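# Set a worn desk lamp's shade over the farthest stable mark

## Task

A joint on the lamp is worn: reaching it out too far, or jarring it, makes it droop. Bring the shade above the numbered mark that lies farthest from the lamp's base while the lamp still holds itself up unaided. The lower edge of the shade itself (not the surrounding ring) must end at a height above the bench of roughly two thirds of the shade's diameter. The base is loose and must finish standing exactly where it stood at the start.

## Robot and tools

Robot: two UR-style six-joint arms, left_arm and right_arm, each carrying a four-finger hand with sixteen servo motors (a left hand on left_arm, a mirrored right hand on right_arm). Base positions in the scene frame: left_arm at (+0.066, +0.527, 0) m, right_arm at (+0.015, -0.459, 0) m, each turned only slightly about z. A camera stand sits behind the arms.

Frames. Scene frame: origin at table-top height halfway between the nominal bases, +z up, +x away from the robot over the table, left_arm on the +y side. Reported hand positions, orientations (quat wxyz) and velocities are in each arm's own base frame. Motion offsets are along the current Hand target's own axes. Hand point axes (right hand): +z along straight fingers toward the tips, +y out of the palm face, +x across the palm away from the thumb; on the left hand +x points toward the thumb. A rigid mast sits behind the palm near the wrist and can strike things.

The 48-number row (used by execute_actions and move). One flat list covering both arms, every value in [-1, 1]: left_arm dx, dy, dz, rx, ry, rz; then left hand's 16 motor goals; left current_limit; left speed; then the same 24 for right_arm. dx..rz are an offset (not a pose) from that arm's Hand target as it was when the action or move began, in that target's axes; 1.0 equals 0.6 m of travel or 180 degrees, and rx, ry, rz form one rotation vector. Six zeros means: go back to / hold the current Hand target. Motor order per hand: index_mcp, index_abd, index_pip, index_dip, middle_mcp, middle_abd, middle_pip, middle_dip, ring_mcp, ring_abd, ring_pip, ring_dip, thumb_cmc, thumb_axl, thumb_mcp, thumb_ipl. Each is an absolute hinge goal scaled between its stops; moving toward -1 curls a finger toward the palm. Straight values: _mcp +0.75, _abd 0.00, _pip +0.58, _dip +0.70, thumb_cmc +0.71, thumb_axl +0.68, thumb_mcp +0.23, thumb_ipl +0.17. current_limit maps -1..+1 to 0..550 mA (floor 11 mA); speed sets servo rate as (speed+1)/2 of 8.5 rad/s. Start values are +0.4 and -0.6. Finger zeros are real goals, so to leave a hand unchanged copy back its hand_goal, hand_current_limit and hand_speed.

execute_actions(actions, cameras): actions is a list of actions; each action is up to 15 rows, one per 1/30 s step, and a short action repeats its final row to fill 15 steps. All rows of one action count from the same start target; the next action starts from the new target, so repeating an offset keeps moving. cameras: list of names, ["all"], or []; an empty actions list returns all images by default.

move(target, speed, blend, stop_force, zero, blocking, cameras): straight-line path toward one row, or a list of up to 15 rows, every row an offset from the Hand targets at the move's start (not chained). speed in m/s, 0.002 to 3.6 (default 0.25), rotation capped at twice that in rad/s; one value or one per target. blend in metres rounds corners of a list (0 = stop at each). stop_force in N, 3 to 120, ends an arm's path when its wrist sensor feels that much push against the motion; don't rely on it with rotation, and omit it when backing off a contact. zero (default true) re-zeroes before the move. blocking=false returns early (not with stop_force). Paths cap at 10 s and do not avoid obstacles. Avoid paths near an arm's own base.

wait(seconds 0 to 10); stop() brakes a running move; zoom_image(camera, region [x0,y0,x1,y1] pixels, at most 504 wide and high); zero_wrist_force(arm); read_manual(section); finished_scene(scene 1 or 2) ends the scene for good.

Cameras: cam_head_left, cam_head_right, cam_high, cam_low, cam_left_wrist, cam_right_wrist, all 672x504.

Results: Hand target (last commanded pose after clipping; next offsets count from it), end-effector position/orientation/velocity, joint positions and torques, Wrist force/torque (in end-effector axes, plus peak since last shown), and per motor hand_goal, hand_measured, hand_current_ma, hand_state (moving, goal, blocked, overload). move adds a move: line with its ending (done, off_target, moving, held, fault) and limits (paced = pose clipped, held = steps withheld). MOTOR HOT warns of heating; a HAND FAULT line cancels the rest of that reply's motion calls. The hand point often rests short of its target; resend the remaining gap as an offset. Orientation is clipped to 32 degrees from the measured one per step.

Cautions: the lamp sinks if extended too far or bumped, so move gently and slowly near it. Never shift its base, knock anything off the table, or hit hard. A joint contact torque over its limit (wrist joints 24.6 N m, others 132 N m) or an external force near 150 N halts that arm for 10 s. Arms touching each other, or one hand gripping the other, can fail the scene. A finger motor drawing 495 mA or more for 5 s shuts down for 10 s. Motors overheat at 85 °C from holding loads, long reach, or pushing at unreachable poses, braking the arm 30 to 60 s. The arms are stiff, so a target just beyond a firm contact can fault; to release a push, command back past the hand point.

Each tool is called after "Emit:" as name([rows], argument=value, ...), one row to a line, values as JSON.

## Session

Emit:
execute_actions(actions=[])

Emit:
zoom_image(camera="cam_head_left", region=[180, 180, 516, 400])

Emit:
zoom_image(camera="cam_low", region=[0, 0, 336, 280])

Emit:
zoom_image(camera="cam_high", region=[130, 80, 400, 260])

Emit:
zoom_image(camera="cam_head_right", region=[180, 180, 516, 400])

Scene clock: 0.00 s.
left_arm: end_effector_position=(+0.5550, -0.3202, +0.3055) hand_goal=(+0.754, +0.000, +0.576, +0.696, +0.754, +0.000, +0.576, +0.696, +0.754, +0.000, +0.576, +0.696, +0.714, +0.678, +0.226, +0.168) hand_measured=(+0.754, +0.000, +0.576, +0.696, +0.754, +0.000, +0.576, +0.696, +0.754, +0.000, +0.576, +0.696, +0.714, +0.678, +0.226, +0.168) hand_current_ma=(+0, +0, +0, +0, +0, +0, +0, +0, +0, +0, +0, +0, +0, +0, +0, +0) hand_state=(goal, goal, goal, goal, goal, goal, goal, goal, goal, goal, goal, goal, goal, goal, goal, goal) hand_current_limit=0.40 hand_speed=-0.60 end_effector_quat_wxyz=(-0.530, +0.703, -0.445, -0.164) | right_arm: end_effector_position=(+0.1146, -0.1608, +0.2905) hand_goal=(+0.754, +0.000, +0.576, +0.696, +0.754, +0.000, +0.576, +0.696, +0.754, +0.000, +0.576, +0.696, +0.714, +0.678, +0.226, +0.168) hand_measured=(+0.754, +0.000, +0.576, +0.696, +0.754, +0.000, +0.576, +0.696, +0.754, +0.000, +0.576, +0.696, +0.714, +0.678, +0.226, +0.168) hand_current_ma=(+0, +0, +0, +0, +0, +0, +0, +0, +0, +0, +0, +0, +0, +0, +0, +0) hand_state=(goal, goal, goal, goal, goal, goal, goal, goal, goal, goal, goal, goal, goal, goal, goal, goal) hand_current_limit=0.40 hand_speed=-0.60 end_effector_quat_wxyz=(+0.663, -0.203, -0.647, -0.318)
Joint positions: left_arm=[2.575 -2.26 -0.811 -2.262 2.65 1.755] | right_arm=[-1.349 -1.354 1.878 -0.426 -2.166 -1.66]
Joint velocities: within noise
Joint torques (N m): no reading
Wrist force (N): no reading
Wrist torque (N m): no reading
Wrist force, peak (N): no reading
Hand target: left_arm +0.5550, -0.3202, +0.3055; -0.530, +0.703, -0.445, -0.164 | right_arm +0.1146, -0.1608, +0.2905; +0.663, -0.203, -0.647, -0.318

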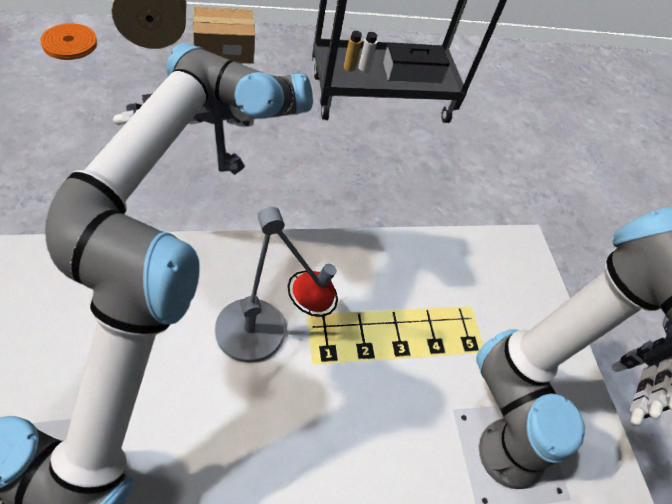

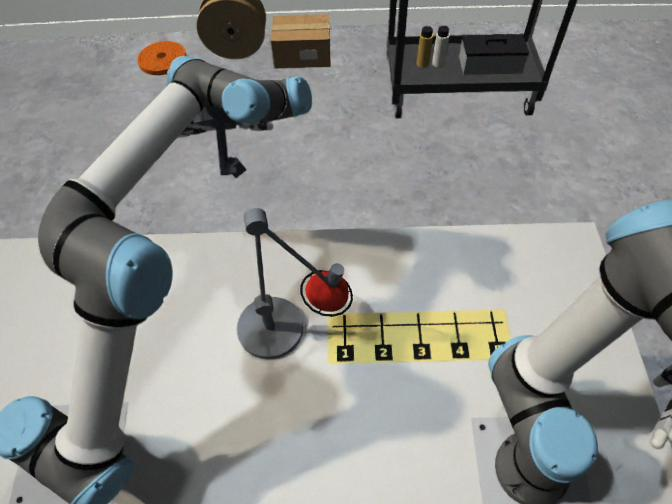

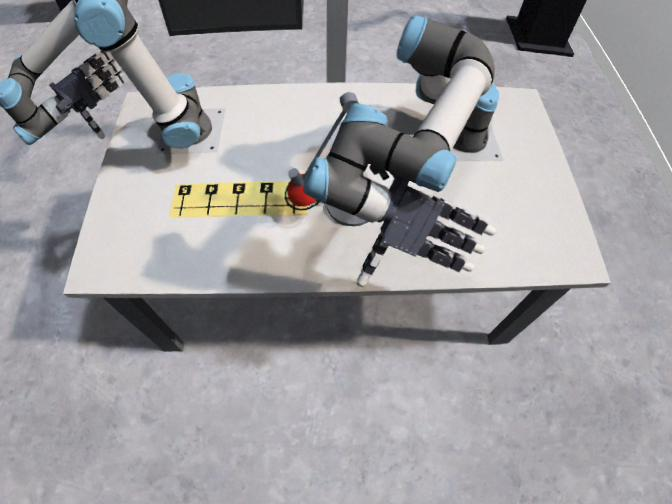

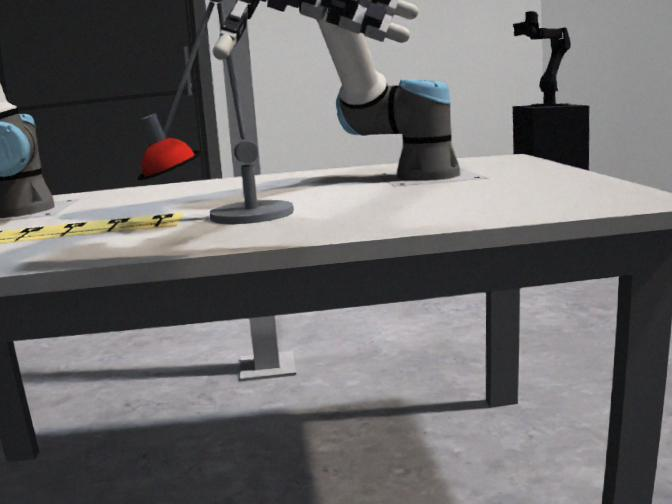

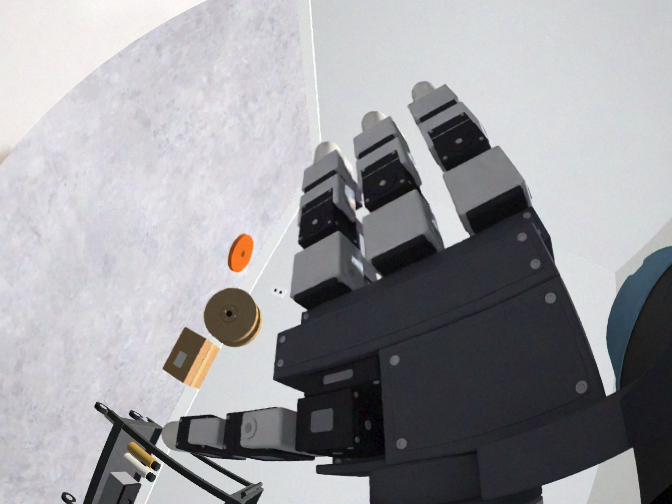

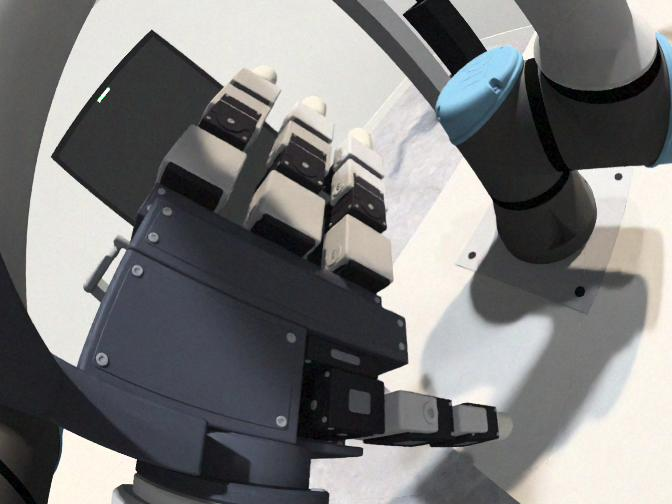

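Scaled by 1.500.

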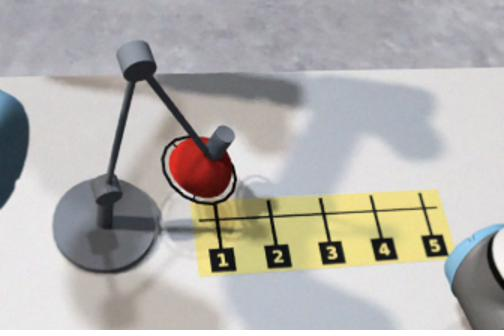

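Scaled by 1.500.

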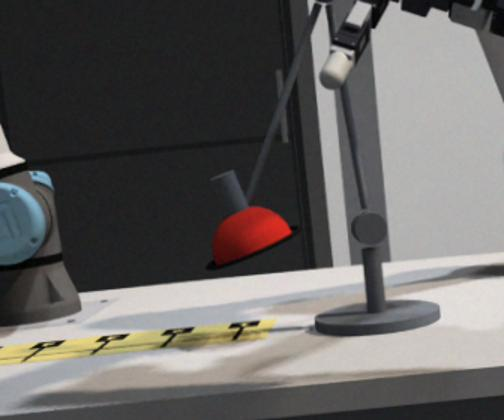

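Scaled by 1.867.

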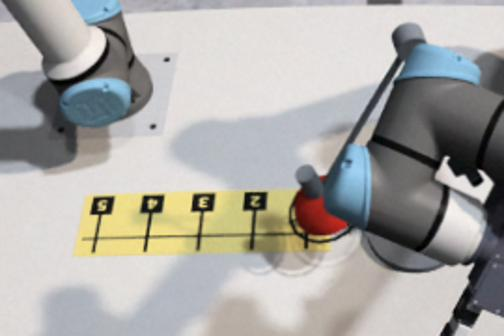

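Scaled by 1.500.

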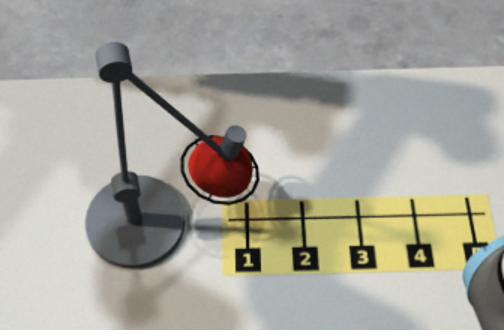

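Emit:
move([
  [-0.2713,-0.0822,-0.0027,-0.2848,0.2451,-0.0864,0.754,0,0.576,0.696,0.754,0,0.576,0.696,0.1,0,-0.1,0.3,0.714,0.678,-0.64,0.168,0.6,-0.6,0.0517,0.3363,0.0032,0.2934,0.0423,0.0239,0.754,0,-1,0.26,0.754,0,-1,0.26,0.754,0,-1,0.26,1,0.678,0.9,0.168,0.4,-0.6],
  [-0.2737,0.409,-0.1135,-0.2848,0.2451,-0.0864,0.754,0,0.576,0.696,0.754,0,0.576,0.696,0.1,0,-0.1,0.3,0.714,0.678,-0.64,0.168,0.6,-0.6,0.0743,0.566,0.355,0.5868,0.0845,0.0478,0.754,0,-1,0.26,0.754,0,-1,0.26,0.754,0,-1,0.26,1,0.678,0.9,0.168,0.4,-0.6],
], speed=0.3, blend=0.03, cameras=["cam_head_left","cam_high","cam_low","cam_left_wrist"])

Scene clock: 93.07 s.
left_arm: end_effector_position=(+0.2521, -0.3167, +0.3000) hand_goal=(+0.754, +0.000, +0.576, +0.696, +0.754, +0.000, +0.576, +0.696, +0.100, +0.000, -0.100, +0.300, +0.714, +0.678, -0.640, +0.168) hand_measured=(+0.750, +0.000, +0.576, +0.696, +0.750, +0.000, +0.576, +0.696, +0.104, +0.000, -0.094, +0.302, +0.712, +0.678, -0.640, +0.168) hand_current_ma=(-3, +0, +0, +0, -4, +0, +0, +0, +4, +0, +6, +3, -2, +0, +1, +0) hand_state=(goal, goal, goal, goal, goal, goal, goal, goal, goal, goal, goal, goal, goal, goal, goal, goal) hand_current_limit=0.60 hand_speed=-0.60 end_effector_quat_wxyz=(+0.000, +0.917, -0.400, +0.000) | right_arm: end_effector_position=(+0.1901, +0.2199, +0.4002) hand_goal=(+0.754, +0.000, -1.000, +0.260, +0.754, +0.000, -1.000, +0.260, +0.754, +0.000, -1.000, +0.260, +1.000, +0.678, +0.900, +0.168) hand_measured=(+0.754, +0.002, -0.998, +0.262, +0.754, +0.002, -0.998, +0.262, +0.754, +0.002, -0.998, +0.262, +0.994, +0.678, +0.892, +0.168) hand_current_ma=(-1, +3, +6, +7, -1, +4, +5, +6, -1, +3, +6, +7, -15, -2, -31, -1) hand_state=(goal, goal, goal, goal, goal, goal, goal, goal, goal, goal, goal, goal, goal, goal, goal, goal) hand_current_limit=0.40 hand_speed=-0.60 end_effector_quat_wxyz=(+0.649, +0.400, -0.548, +0.344)
Joint positions: left_arm=[2.814 -1.262 -1.976 -1.475 1.571 2.065] | right_arm=[0.558 -1.229 1.412 -0.089 -2.127 -1.664]
Joint torques (N m): left_arm=[1.49 8.22 21.87 0.93 1.06 0.09] | right_arm=[6.19 -42.08 -18.96 0.48 1.24 1.32]
Wrist force (N): left_arm=[0.2 -0.7 0.2] | right_arm=[0.5 0.2 -0.3]
Wrist torque (N m): left_arm=[0.09 -0.16 0.01] | right_arm=[0.06 0.07 0.03]
Wrist force, peak (N): left_arm=[0.8 -1.8 -0.7] | right_arm=[0.6 1.9 -1.4]
Hand target: left_arm +0.2521, -0.3167, +0.3000; +0.000, +0.917, -0.399, +0.000 | right_arm +0.1901, +0.2199, +0.4003; +0.649, +0.400, -0.548, +0.344
Off the commanded pose: left_arm 0.000 m, 0 deg | right_arm 0.000 m, 0 deg.
move: done
Images, in order (width x height): cam_head_left 672x504, cam_high 672x504, cam_low 672x504, cam_left_wrist 672x504.

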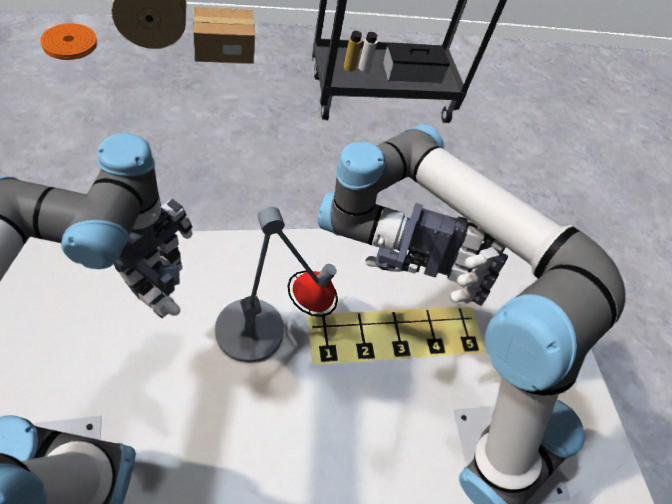

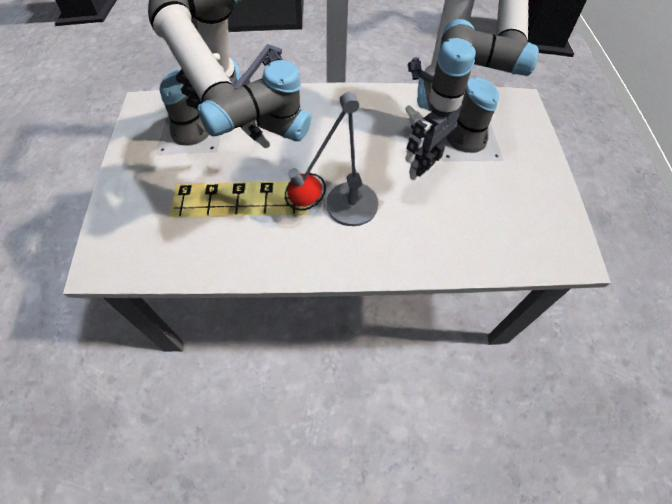

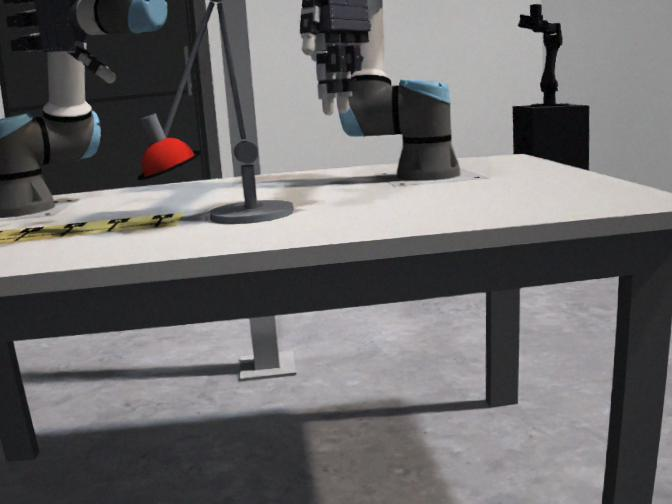

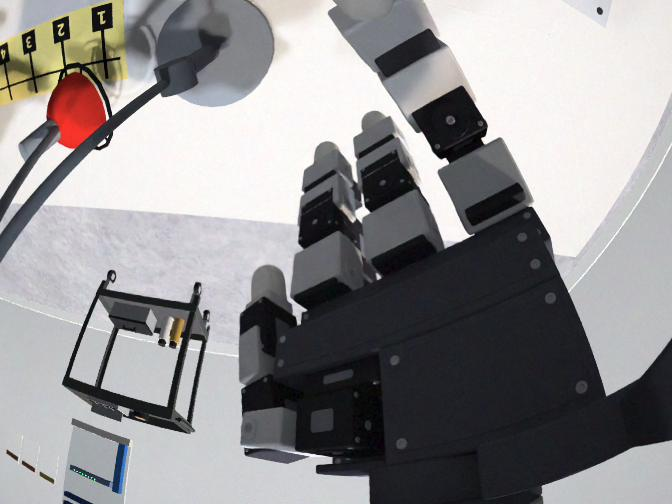

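Emit:
move(target=[0.0238,0.0063,0.1667,0,0,0,0.754,0,0.576,0.696,0.754,0,0.576,0.696,0.1,0,-0.1,0.3,0.714,0.678,-0.64,0.168,0.6,-0.6,0.2745,0.0583,-0.1525,0,0.5,0,0.754,0,-1,0.26,0.754,0,-1,0.26,0.754,0,-1,0.26,1,0.678,0.9,0.168,0.4,-0.6], speed=0.4)

Emit:
move(target=[0.1342,0.125,0.0166,0,0,0,0.754,0,0.576,0.696,0.754,0,0.576,0.696,0.1,0,-0.1,0.3,0.714,0.678,-0.64,0.168,0.6,-0.6,0.1687,-0.2768,-0.335,0.0499,0.5389,-0.263,0.754,0,-1,0.26,0.754,0,-1,0.26,0.754,0,-1,0.26,1,0.678,0.9,0.168,0.4,-0.6], speed=0.35, cameras=["cam_head_left","cam_low","cam_left_wrist","cam_right_wrist"])

Scene clock: 100.07 s.
left_arm: end_effector_position=(+0.2527, -0.3181, +0.2895) hand_goal=(+0.754, +0.000, +0.576, +0.696, +0.754, +0.000, +0.576, +0.696, +0.100, +0.000, -0.100, +0.300, +0.714, +0.678, -0.640, +0.168) hand_measured=(+0.750, +0.000, +0.576, +0.696, +0.750, +0.000, +0.576, +0.696, +0.104, +0.000, -0.094, +0.302, +0.712, +0.678, -0.640, +0.168) hand_current_ma=(-3, +0, +0, +0, -4, +0, +0, +0, +5, +0, +6, +3, -2, +0, +1, +0) hand_state=(goal, goal, goal, goal, goal, goal, goal, goal, goal, goal, goal, goal, goal, goal, goal, goal) hand_current_limit=0.60 hand_speed=-0.60 end_effector_quat_wxyz=(+0.000, +0.917, -0.399, +0.000) end_effector_velocity=(+0.000, +0.000, +0.002) end_effector_angular_velocity=(+0.000, +0.002, -0.002) | right_arm: end_effector_position=(+0.1907, +0.2217, +0.4033) hand_goal=(+0.754, +0.000, -1.000, +0.260, +0.754, +0.000, -1.000, +0.260, +0.754, +0.000, -1.000, +0.260, +1.000, +0.678, +0.900, +0.168) hand_measured=(+0.754, +0.002, -0.998, +0.262, +0.754, +0.002, -0.998, +0.262, +0.754, +0.002, -0.998, +0.262, +0.996, +0.678, +0.894, +0.168) hand_current_ma=(-1, +3, +6, +7, -1, +4, +5, +6, -1, +3, +5, +7, -13, -1, -28, -1) hand_state=(goal, goal, goal, goal, goal, goal, goal, goal, goal, goal, goal, goal, goal, goal, goal, goal) hand_current_limit=0.40 hand_speed=-0.60 end_effector_quat_wxyz=(+0.657, +0.395, -0.539, +0.349)
Joint positions: left_arm=[2.811 -1.269 -1.998 -1.446 1.571 2.062] | right_arm=[0.563 -1.216 1.404 -0.061 -2.126 -1.647]
Joint velocities: left_arm=[-0.001 0 0.005 -0.006 0 0.001] | right_arm=[within noise]
Joint torques (N m): left_arm=[-4.58 17.01 37.71 0.88 0.93 -0.77] | right_arm=[-6.94 -44.78 -9.73 0.89 0.68 -1.96]
Wrist force (N): left_arm=[0.3 -1.1 0.1] | right_arm=[0.1 -0.1 -0.3]
Wrist torque (N m): left_arm=[0.06 -0.18 0.15] | right_arm=[0.02 0.12 -0.02]
Wrist force, peak (N): left_arm=[0.6 -1.5 0.0] | right_arm=[0.1 -0.1 -2.0]
Hand target: left_arm +0.2528, -0.3181, +0.2897; +0.000, +0.917, -0.399, +0.000 (not the last commanded pose) | right_arm +0.1907, +0.2217, +0.4033; +0.657, +0.395, -0.539, +0.349 (not the last commanded pose)
Off the commanded pose: left_arm 0.090 m, 0 deg | right_arm 0.188 m, 88 deg.
move: held (right_arm; a check stopped the path), off_target (left_arm; braked when a check withheld steps of right_arm); limits=held
pose unreachable (right arm): on one or more control steps of this call, first in action 0 (counted from 0), this arm could not follow its commanded pose, so it was not sent that pose on those steps. It may still have moved: this result reports where it is.
cause: moving toward the commanded pose would bring two parts of the arm too close to each other (joints 4 (wrist 1) to 6 (wrist 3) lie between them).

Scene clock: 100.63 s.
left_arm: end_effector_position=(+0.2529, -0.3268, +0.2890) hand_goal=(+0.754, +0.000, +0.576, +0.696, +0.754, +0.000, +0.576, +0.696, +0.100, +0.000, -0.100, +0.300, +0.714, +0.678, -0.640, +0.168) hand_measured=(+0.750, +0.000, +0.576, +0.696, +0.750, +0.000, +0.576, +0.696, +0.104, +0.000, -0.094, +0.302, +0.712, +0.678, -0.640, +0.168) hand_current_ma=(-3, +0, +0, +0, -4, +0, +0, +0, +5, +0, +6, +3, -2, +0, +1, +0) hand_state=(goal, goal, goal, goal, goal, goal, goal, goal, goal, goal, goal, goal, goal, goal, goal, goal) hand_current_limit=0.60 hand_speed=-0.60 end_effector_quat_wxyz=(+0.000, +0.917, -0.400, +0.000) end_effector_velocity=(+0.000, +0.001, +0.000) end_effector_angular_velocity=(+0.000, +0.000, -0.002) | right_arm: end_effector_position=(+0.1945, +0.2233, +0.4042) hand_goal=(+0.754, +0.000, -1.000, +0.260, +0.754, +0.000, -1.000, +0.260, +0.754, +0.000, -1.000, +0.260, +1.000, +0.678, +0.900, +0.168) hand_measured=(+0.754, +0.002, -0.998, +0.262, +0.754, +0.002, -0.998, +0.262, +0.754, +0.002, -0.998, +0.262, +0.996, +0.678, +0.894, +0.168) hand_current_ma=(+0, +3, +5, +7, +0, +4, +4, +6, +0, +3, +4, +7, -13, -1, -24, -1) hand_state=(goal, goal, goal, goal, goal, goal, goal, goal, goal, goal, goal, goal, goal, goal, goal, goal) hand_current_limit=0.40 hand_speed=-0.60 end_effector_quat_wxyz=(+0.666, +0.395, -0.527, +0.351)
Joint positions: left_arm=[2.789 -1.284 -1.989 -1.439 1.571 2.04] | right_arm=[0.563 -1.198 1.396 -0.041 -2.129 -1.645]
Joint velocities: left_arm=[0.003 0.002 -0.001 -0.001 0 0.006] | right_arm=[within noise]
Joint torques (N m): left_arm=[9.54 20.47 18.77 1.03 -1.09 2.27] | right_arm=[-0.64 -45.94 -9.21 0.45 1.17 -0.73]
Wrist force (N): left_arm=[0.4 -1.1 0.1] | right_arm=[0.4 0.1 -0.3]
Wrist torque (N m): left_arm=[0.07 -0.20 0.12] | right_arm=[0.04 0.09 -0.03]
Wrist force, peak (N): left_arm=[-0.1 -1.4 -0.2] | right_arm=[-1.9 -2.5 -3.2]
Hand target: left_arm +0.2528, -0.3266, +0.2889; +0.000, +0.917, -0.399, +0.000 (not the last commanded pose) | right_arm +0.1944, +0.2232, +0.4042; +0.666, +0.395, -0.527, +0.351 (not the last commanded pose)
Off the commanded pose: left_arm 0.102 m, 0 deg | right_arm 0.276 m, 107 deg.
move: held (right_arm; a check stopped the path), off_target (left_arm; braked when a check withheld steps of right_arm); limits=held
pose unreachable (right arm): on one or more control steps of this call, first in action 0 (counted from 0), this arm could not follow its commanded pose, so it was not sent that pose on those steps. It may still have moved: this result reports where it is.
cause: moving toward the commanded pose would bring two parts of the arm too close to each other (joints 4 (wrist 1) to 6 (wrist 3) lie between them).
Images, in order (width x height): cam_head_left 672x504, cam_low 672x504, cam_left_wrist 672x504, cam_right_wrist 672x504.

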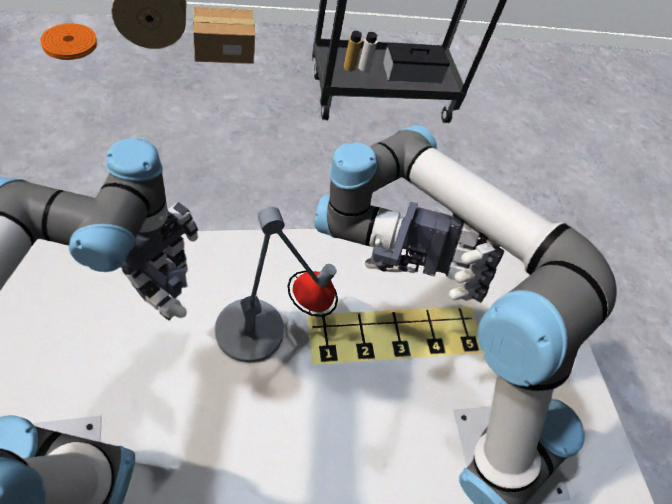

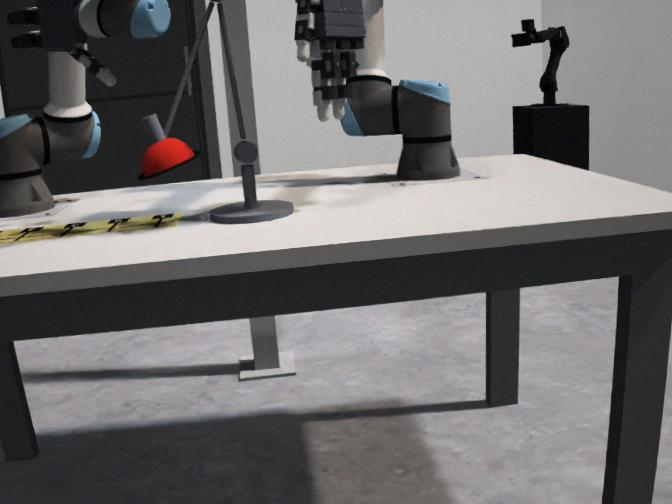

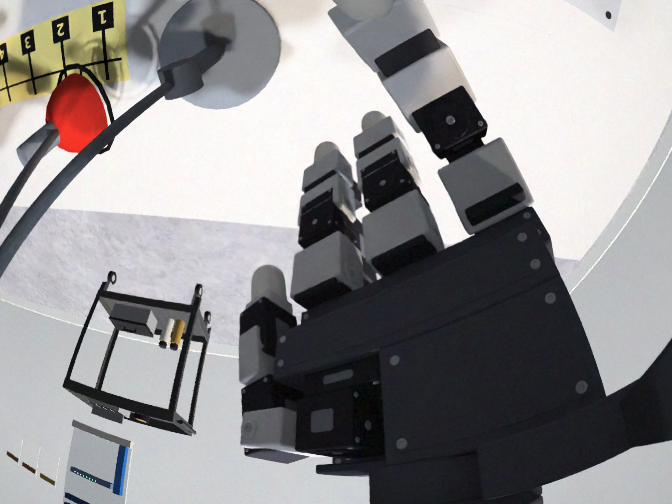

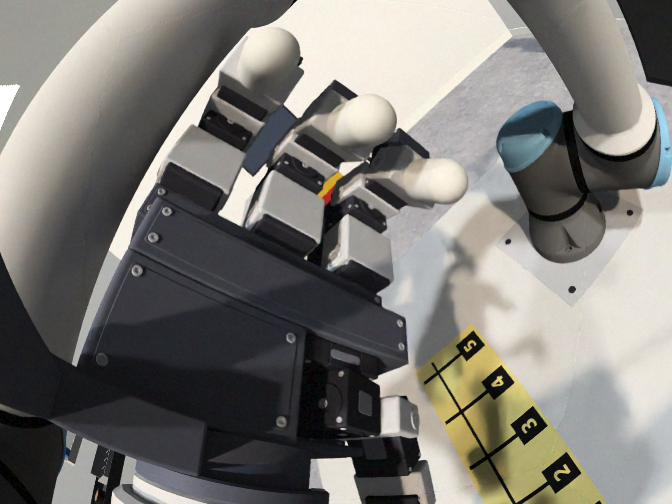

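Emit:
move(target=[0.0355,0.0192,0.165,0,0,0,0.754,0,0.576,0.696,0.754,0,0.576,0.696,0.1,0,-0.1,0.3,0.714,0.678,-0.64,0.168,0.6,-0.6,-0.1002,0.0545,-0.1798,0,-0.5,0,0.754,0,-1,0.26,0.754,0,-1,0.26,0.754,0,-1,0.26,1,0.678,0.9,0.168,0.4,-0.6], speed=0.4)

Emit:
move(target=[0.1098,0.1023,0.0417,0,0,0,0.754,0,0.576,0.696,0.754,0,0.576,0.696,0.1,0,-0.1,0.3,0.714,0.678,-0.64,0.168,0.6,-0.6,-0.1372,-0.2727,-0.0518,0.2539,-0.4278,0.0528,0.754,0,-1,0.26,0.754,0,-1,0.26,0.754,0,-1,0.26,1,0.678,0.9,0.168,0.4,-0.6], speed=0.35, cameras=["cam_head_left","cam_low","cam_left_wrist","cam_right_wrist"])

Scene clock: 110.40 s.
left_arm: end_effector_position=(+0.2587, -0.3501, +0.1898) hand_goal=(+0.754, +0.000, +0.576, +0.696, +0.754, +0.000, +0.576, +0.696, +0.100, +0.000, -0.100, +0.300, +0.714, +0.678, -0.640, +0.168) hand_measured=(+0.750, +0.000, +0.576, +0.696, +0.750, +0.000, +0.576, +0.696, +0.104, +0.000, -0.094, +0.302, +0.712, +0.678, -0.640, +0.168) hand_current_ma=(-3, +0, +0, +0, -4, +0, +0, +0, +5, +0, +6, +3, -2, +0, +1, +0) hand_state=(goal, goal, goal, goal, goal, goal, goal, goal, goal, goal, goal, goal, goal, goal, goal, goal) hand_current_limit=0.60 hand_speed=-0.60 end_effector_quat_wxyz=(+0.000, +0.917, -0.400, +0.000) | right_arm: end_effector_position=(+0.1996, +0.3312, +0.3362) hand_goal=(+0.754, +0.000, -1.000, +0.260, +0.754, +0.000, -1.000, +0.260, +0.754, +0.000, -1.000, +0.260, +1.000, +0.678, +0.900, +0.168) hand_measured=(+0.754, +0.002, -0.998, +0.262, +0.754, +0.002, -0.998, +0.262, +0.754, +0.002, -0.998, +0.262, +0.998, +0.678, +0.894, +0.168) hand_current_ma=(+0, +3, +5, +7, +0, +4, +4, +6, +0, +3, +4, +7, -5, -1, -24, -1) hand_state=(goal, goal, goal, goal, goal, goal, goal, goal, goal, goal, goal, goal, goal, goal, goal, goal) hand_current_limit=0.40 hand_speed=-0.60 end_effector_quat_wxyz=(-0.098, -0.527, +0.844, +0.031)
Joint positions: left_arm=[2.737 -1.412 -2.157 -1.144 1.571 1.989] | right_arm=[0.421 -1.785 1.802 -1.386 -1.537 -2.27]
Joint torques (N m): left_arm=[6.05 24.65 33.17 0.77 -1.51 1.58] | right_arm=[4.85 -8.81 -21.86 -3.98 1.05 1.38]
Wrist force (N): left_arm=[0.3 -1.2 0.0] | right_arm=[0.5 0.8 0.2]
Wrist torque (N m): left_arm=[0.12 -0.21 0.14] | right_arm=[0.22 -0.05 -0.10]
Wrist force, peak (N): left_arm=[0.2 -1.8 -0.1] | right_arm=[0.8 1.2 0.4]
Hand target: left_arm +0.2588, -0.3500, +0.1899; +0.000, +0.917, -0.399, +0.000 | right_arm +0.1996, +0.3313, +0.3361; -0.098, -0.527, +0.844, +0.031
Off the commanded pose: left_arm 0.000 m, 0 deg | right_arm 0.000 m, 0 deg.
move: done

Scene clock: 113.20 s.
left_arm: end_effector_position=(+0.2587, -0.4402, +0.1649) hand_goal=(+0.754, +0.000, +0.576, +0.696, +0.754, +0.000, +0.576, +0.696, +0.100, +0.000, -0.100, +0.300, +0.714, +0.678, -0.640, +0.168) hand_measured=(+0.750, +0.000, +0.576, +0.696, +0.750, +0.000, +0.576, +0.696, +0.104, +0.000, -0.094, +0.302, +0.712, +0.678, -0.640, +0.168) hand_current_ma=(-3, +0, +0, +0, -4, +0, +0, +0, +5, +0, +6, +3, -2, +0, +1, +0) hand_state=(goal, goal, goal, goal, goal, goal, goal, goal, goal, goal, goal, goal, goal, goal, goal, goal) hand_current_limit=0.60 hand_speed=-0.60 end_effector_quat_wxyz=(+0.000, +0.917, -0.400, +0.000) | right_arm: end_effector_position=(+0.3852, +0.3341, +0.3303) hand_goal=(+0.754, +0.000, -1.000, +0.260, +0.754, +0.000, -1.000, +0.260, +0.754, +0.000, -1.000, +0.260, +1.000, +0.678, +0.900, +0.168) hand_measured=(+0.754, +0.002, -0.998, +0.262, +0.754, +0.002, -0.998, +0.262, +0.754, +0.002, -0.998, +0.262, +0.998, +0.678, +0.902, +0.168) hand_current_ma=(+0, +3, +5, +7, +0, +4, +4, +6, +0, +3, +4, +7, -5, -1, +4, -1) hand_state=(goal, goal, goal, goal, goal, goal, goal, goal, goal, goal, goal, goal, goal, goal, goal, goal) hand_current_limit=0.40 hand_speed=-0.60 end_effector_quat_wxyz=(+0.628, -0.326, +0.706, +0.030) end_effector_velocity=(+0.000, +0.000, +0.001) end_effector_angular_velocity=(+0.001, -0.005, +0.000)
Joint positions: left_arm=[2.55 -1.609 -2.046 -1.057 1.571 1.802] | right_arm=[0.087 -1.668 2.515 -3.761 -1.186 -2.041]
Joint velocities: left_arm=[within noise] | right_arm=[0 0.001 0 -0.006 0 0.001]
Joint torques (N m): left_arm=[10.06 35.1 9.18 0.35 -0.3 1.76] | right_arm=[6.16 -0.43 -27.96 -3.97 0.61 -0.18]
Wrist force (N): left_arm=[0.2 -1.2 -0.5] | right_arm=[0.7 0.1 -0.8]
Wrist torque (N m): left_arm=[0.13 -0.19 0.12] | right_arm=[0.27 -0.31 -0.25]
Wrist force, peak (N): left_arm=[0.4 -1.9 -0.4] | right_arm=[1.6 0.8 -0.4]
Hand target: left_arm +0.2587, -0.4401, +0.1649; +0.000, +0.917, -0.399, +0.000 | right_arm +0.3852, +0.3341, +0.3303; +0.628, -0.326, +0.706, +0.031
Off the commanded pose: left_arm 0.000 m, 0 deg | right_arm 0.000 m, 0 deg.
move: done
Images, in order (width x height): cam_head_left 672x504, cam_low 672x504, cam_left_wrist 672x504, cam_right_wrist 672x504.

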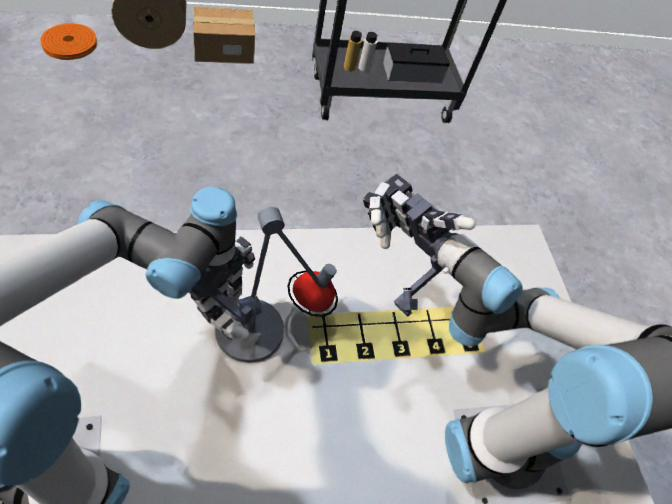

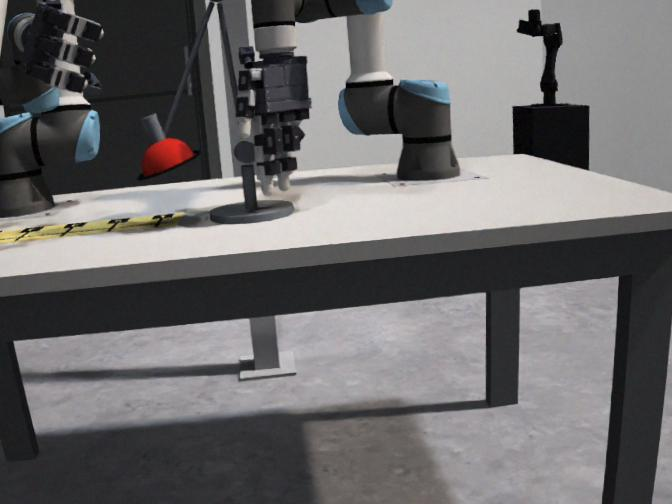

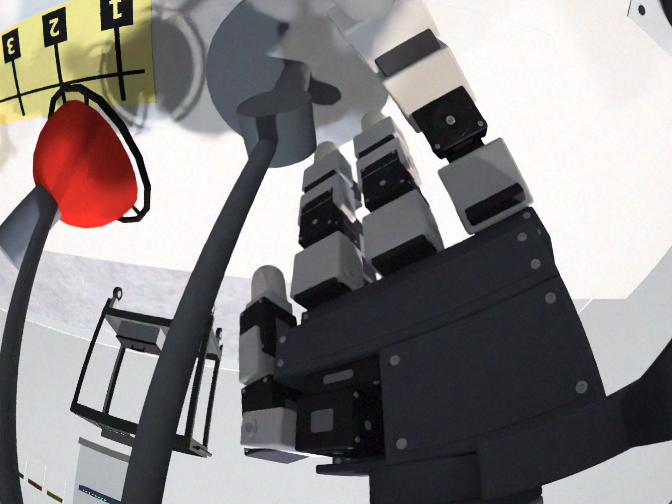

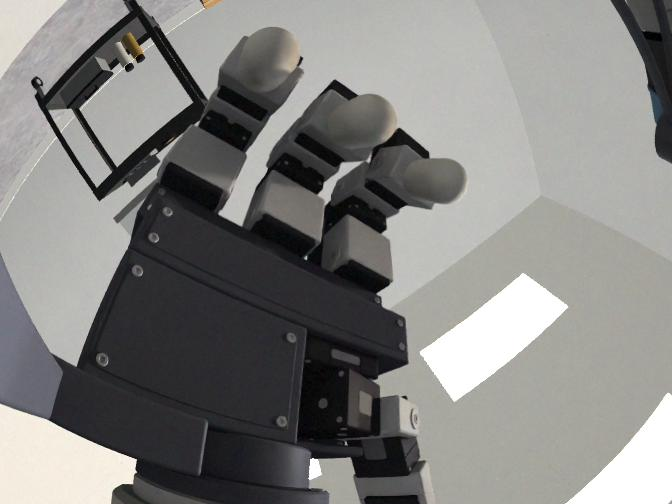

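Emit:
move(target=[0,0,0.03,0,0,0,0.754,0,0.576,0.696,0.754,0,0.576,0.696,0.1,0,-0.1,0.3,0.714,0.678,-0.64,0.168,0.6,-0.6,-0.0459,0.1928,0.11,0,0,0,0.65,0,-0.9,0.3,0.754,0,-1,0.26,0.754,0,-1,0.26,1,0.678,0.9,0.168,0.4,-0.6], speed=0.15, cameras=["cam_head_left","cam_right_wrist"])

Emit:
move(target=[0,0,0.08,0,0,0,0.754,0,0.576,0.696,0.754,0,0.576,0.696,0.1,0,-0.1,0.3,0.714,0.678,-0.64,0.168,0.6,-0.6,0,0,0,0,0,0,0.65,0,-0.9,0.3,0.754,0,-1,0.26,0.754,0,-1,0.26,1,0.678,0.9,0.168,0.4,-0.6], speed=0.01, stop_force=48, cameras=["cam_head_left","cam_low"])

Scene clock: 120.20 s.
left_arm: end_effector_position=(+0.2587, -0.4400, +0.1467) hand_goal=(+0.754, +0.000, +0.576, +0.696, +0.754, +0.000, +0.576, +0.696, +0.100, +0.000, -0.100, +0.300, +0.714, +0.678, -0.640, +0.168) hand_measured=(+0.750, +0.000, +0.576, +0.696, +0.750, +0.000, +0.576, +0.696, +0.104, +0.000, -0.094, +0.302, +0.712, +0.678, -0.640, +0.168) hand_current_ma=(-3, +0, +0, +0, -4, +0, +0, +0, +5, +0, +6, +3, -2, +0, +1, +0) hand_state=(goal, goal, goal, goal, goal, goal, goal, goal, goal, goal, goal, goal, goal, goal, goal, goal) hand_current_limit=0.60 hand_speed=-0.60 end_effector_quat_wxyz=(+0.000, +0.917, -0.399, +0.000) | right_arm: end_effector_position=(+0.3847, +0.4665, +0.2991) hand_goal=(+0.650, +0.000, -0.900, +0.300, +0.754, +0.000, -1.000, +0.260, +0.754, +0.000, -1.000, +0.260, +1.000, +0.678, +0.900, +0.168) hand_measured=(+0.650, +0.002, -0.902, +0.298, +0.754, +0.002, -0.998, +0.262, +0.754, +0.002, -0.998, +0.262, +0.998, +0.678, +0.902, +0.168) hand_current_ma=(+0, +3, -5, -7, -1, +4, +4, +6, -1, +3, +4, +7, -4, -1, +4, -1) hand_state=(goal, goal, goal, goal, goal, goal, goal, goal, goal, goal, goal, goal, goal, goal, goal, goal) hand_current_limit=0.40 hand_speed=-0.60 end_effector_quat_wxyz=(+0.628, -0.326, +0.706, +0.031)
Joint positions: left_arm=[2.55 -1.634 -2.074 -1.006 1.571 1.802] | right_arm=[0.525 -1.357 2.302 -3.875 -1.614 -1.946]
Joint torques (N m): left_arm=[11.48 35.12 32.24 0.45 0.73 1.85] | right_arm=[5.6 -20.41 -14.27 -0.65 -0.65 -1.91]
Wrist force (N): left_arm=[0.2 -1.1 -0.5] | right_arm=[0.5 -0.7 -0.5]
Wrist torque (N m): left_arm=[0.13 -0.17 0.09] | right_arm=[0.16 -0.31 -0.30]
Wrist force, peak (N): left_arm=[0.8 -1.4 -0.5] | right_arm=[1.2 -1.5 -1.3]
Hand target: left_arm +0.2587, -0.4401, +0.1469; +0.000, +0.917, -0.399, +0.000 | right_arm +0.3847, +0.4665, +0.2991; +0.628, -0.326, +0.706, +0.031
Off the commanded pose: left_arm 0.000 m, 0 deg | right_arm 0.000 m, 0 deg.
move: done
Images, in order (width x height): cam_head_left 672x504, cam_right_wrist 672x504.

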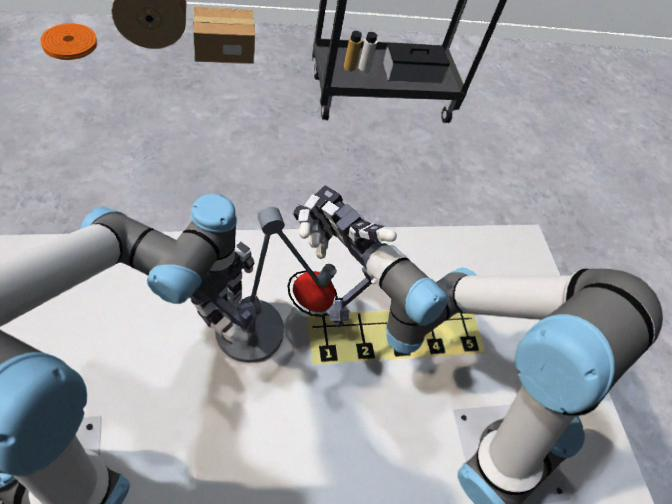

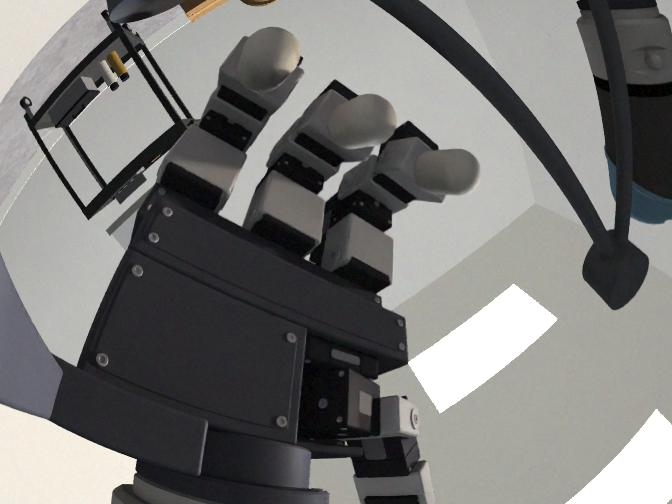

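Scene clock: 122.53 s.
left_arm: end_effector_position=(+0.2589, -0.4402, +0.1340) hand_goal=(+0.754, +0.000, +0.576, +0.696, +0.754, +0.000, +0.576, +0.696, +0.100, +0.000, -0.100, +0.300, +0.714, +0.678, -0.640, +0.168) hand_measured=(+0.750, -0.010, +0.576, +0.696, +0.750, -0.010, +0.576, +0.696, +0.104, +0.000, -0.094, +0.302, +0.712, +0.678, -0.640, +0.168) hand_current_ma=(-3, -11, +0, +0, -4, -11, +0, +0, +5, +0, +6, +3, -2, +0, +1, +0) hand_state=(goal, goal, goal, goal, goal, goal, goal, goal, goal, goal, goal, goal, goal, goal, goal, goal) hand_current_limit=0.60 hand_speed=-0.60 end_effector_quat_wxyz=(+0.000, +0.917, -0.399, +0.000) | right_arm: end_effector_position=(+0.3847, +0.4665, +0.2991) hand_goal=(+0.650, +0.000, -0.900, +0.300, +0.754, +0.000, -1.000, +0.260, +0.754, +0.000, -1.000, +0.260, +1.000, +0.678, +0.900, +0.168) hand_measured=(+0.650, +0.002, -0.902, +0.298, +0.754, +0.002, -0.998, +0.262, +0.754, +0.002, -0.998, +0.262, +0.998, +0.678, +0.902, +0.168) hand_current_ma=(+0, +3, -5, -7, -1, +4, +4, +6, -1, +3, +4, +7, -4, -1, +4, -1) hand_state=(goal, goal, goal, goal, goal, goal, goal, goal, goal, goal, goal, goal, goal, goal, goal, goal) hand_current_limit=0.40 hand_speed=-0.60 end_effector_quat_wxyz=(+0.628, -0.326, +0.706, +0.031)
Joint positions: left_arm=[2.55 -1.653 -2.092 -0.967 1.571 1.802] | right_arm=[0.525 -1.357 2.302 -3.875 -1.614 -1.946]
Joint torques (N m): left_arm=[8.31 7.62 11.56 -4.94 0.34 1.76] | right_arm=[6.53 -10.81 -26.76 -0.62 -1.36 -1.8]
Wrist force (N): left_arm=[0.2 -1.5 -50.0] | right_arm=[0.7 -0.3 -0.5]
Wrist torque (N m): left_arm=[3.95 -0.27 0.08] | right_arm=[0.21 -0.34 -0.26]
Wrist force, peak (N): left_arm=[-0.2 -1.8 -59.1] | right_arm=[1.2 -0.4 -0.7]
Hand target: left_arm +0.2589, -0.4402, +0.1340; +0.000, +0.917, -0.399, +0.000 (not the last commanded pose) | right_arm +0.3847, +0.4665, +0.2991; +0.628, -0.326, +0.706, +0.031
Off the commanded pose: left_arm 0.035 m, 0 deg | right_arm 0.000 m, 0 deg.
move: contact (left_arm)
Images, in order (width x height): cam_head_left 672x504, cam_low 672x504.

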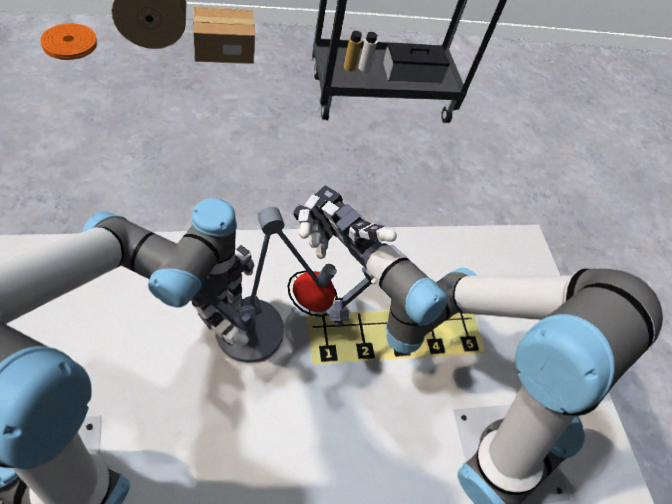

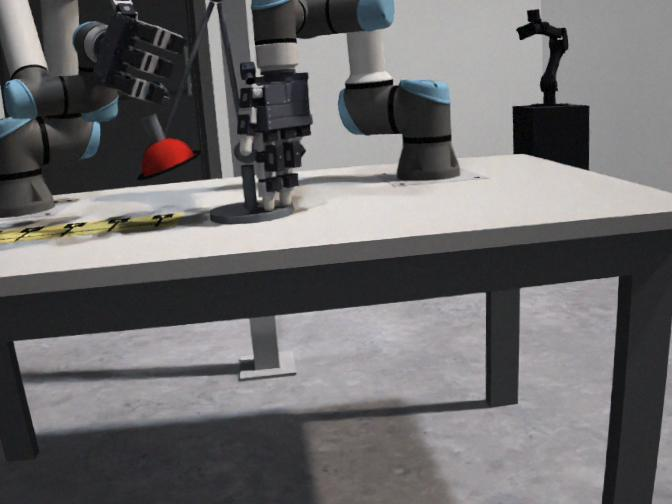

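Emit:
move(target=[0,0,0,0,0,0,0.754,0,0.576,0.696,0.754,0,0.576,0.696,0.1,0,-0.1,0.3,0.714,0.678,-0.64,0.168,0.6,-0.6,0.0092,0.138,0,0,0.0139,-0.0241,0.65,0,-0.9,0.3,0.754,0,-1,0.26,0.754,0,-1,0.26,1,0.678,0.9,0.168,0.4,-0.6], speed=0.05, cameras=["cam_head_left","cam_low","cam_right_wrist"])

Scene clock: 139.00 s.
left_arm: end_effector_position=(+0.2589, -0.4402, +0.1340) hand_goal=(+0.754, +0.000, +0.576, +0.696, +0.754, +0.000, +0.576, +0.696, +0.100, +0.000, -0.100, +0.300, +0.714, +0.678, -0.640, +0.168) hand_measured=(+0.744, -0.014, +0.570, +0.692, +0.764, -0.012, +0.582, +0.696, +0.104, +0.000, -0.094, +0.302, +0.712, +0.678, -0.640, +0.168) hand_current_ma=(-14, -18, -6, -3, +13, -15, +7, +0, +5, +0, +6, +3, -2, +0, +1, +0) hand_state=(goal, goal, goal, goal, goal, goal, goal, goal, goal, goal, goal, goal, goal, goal, goal, goal) hand_current_limit=0.60 hand_speed=-0.60 end_effector_quat_wxyz=(+0.000, +0.917, -0.399, +0.000) | right_arm: end_effector_position=(+0.3435, +0.5293, +0.2637) hand_goal=(+0.650, +0.000, -0.900, +0.300, +0.754, +0.000, -1.000, +0.260, +0.754, +0.000, -1.000, +0.260, +1.000, +0.678, +0.900, +0.168) hand_measured=(+0.650, +0.000, -0.902, +0.298, +0.754, +0.002, -0.998, +0.262, +0.754, -0.004, -1.000, +0.258, +0.998, +0.678, +0.902, +0.168) hand_current_ma=(+0, +2, -5, -7, -1, +4, +4, +6, -1, -12, +0, -7, -4, -1, +4, -1) hand_state=(goal, goal, goal, goal, goal, goal, goal, goal, goal, goal, goal, goal, goal, goal, goal, goal) hand_current_limit=0.40 hand_speed=-0.60 end_effector_quat_wxyz=(+0.613, -0.353, +0.707, +0.000) end_effector_velocity=(+0.000, -0.001, +0.001) end_effector_angular_velocity=(+0.001, +0.000, +0.001)
Joint positions: left_arm=[2.55 -1.653 -2.092 -0.967 1.571 1.802] | right_arm=[0.747 -1.253 2.229 -3.857 -1.846 -1.962]
Joint velocities: left_arm=[within noise] | right_arm=[-0.003 -0.002 0.003 -0.001 0.005 0]
Joint torques (N m): left_arm=[2.26 7.43 10.72 -1.91 0.16 1.59] | right_arm=[-9.21 -39.66 -4.79 -3.65 1.88 -0.48]
Wrist force (N): left_arm=[0.4 -1.9 -49.3] | right_arm=[0.7 -0.2 -0.1]
Wrist torque (N m): left_arm=[3.87 -0.37 0.20] | right_arm=[0.23 -0.35 -0.21]
Wrist force, peak (N): left_arm=[-0.2 -1.9 -50.7] | right_arm=[-1.6 -15.7 -1.9]
Hand target: left_arm +0.2589, -0.4402, +0.1340; +0.000, +0.917, -0.399, +0.000 | right_arm +0.3435, +0.5292, +0.2638; +0.613, -0.353, +0.707, +0.000
Off the commanded pose: left_arm 0.000 m, 0 deg | right_arm 0.000 m, 0 deg.
move: done
Images, in order (width x height): cam_head_left 672x504, cam_low 672x504, cam_right_wrist 672x504.

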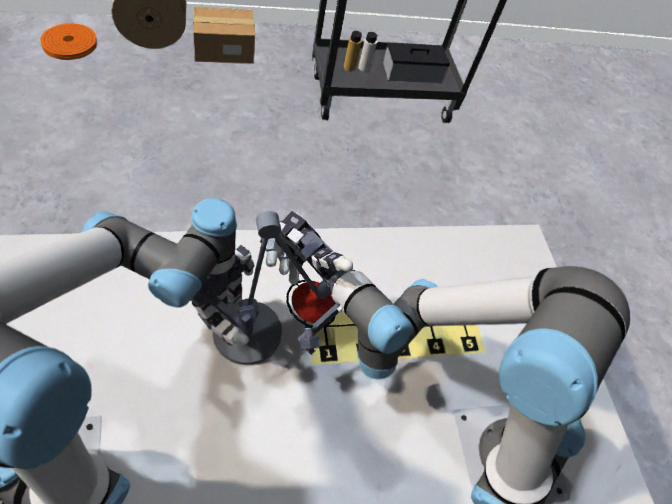

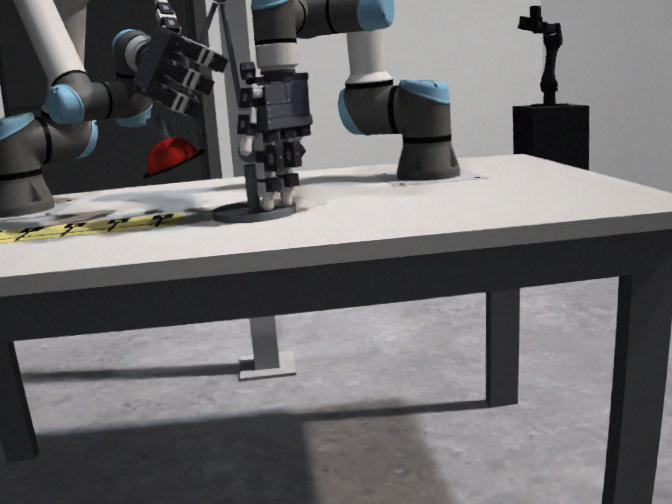

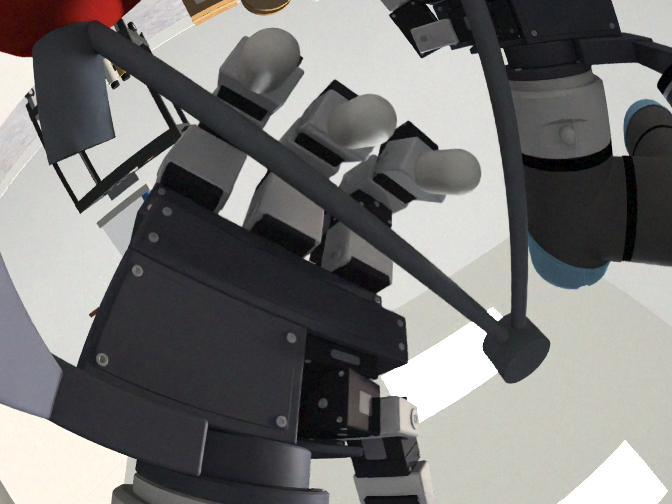

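Emit:
zoom_image(camera="cam_head_left", region=[180, 180, 516, 400])

Emit:
zoom_image(camera="cam_low", region=[0, 0, 336, 280])

Scaled by 1.500.

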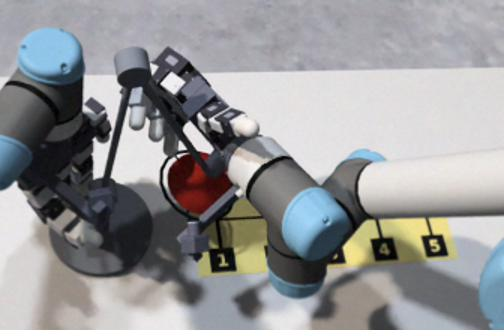

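Scaled by 1.500.

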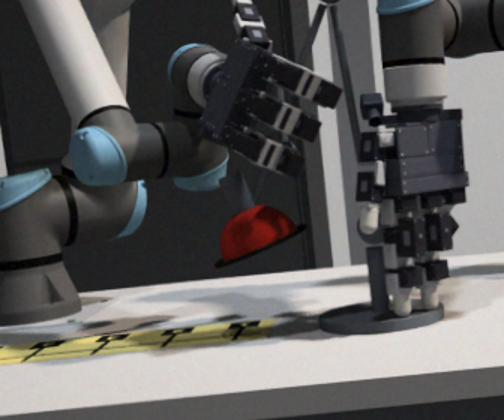

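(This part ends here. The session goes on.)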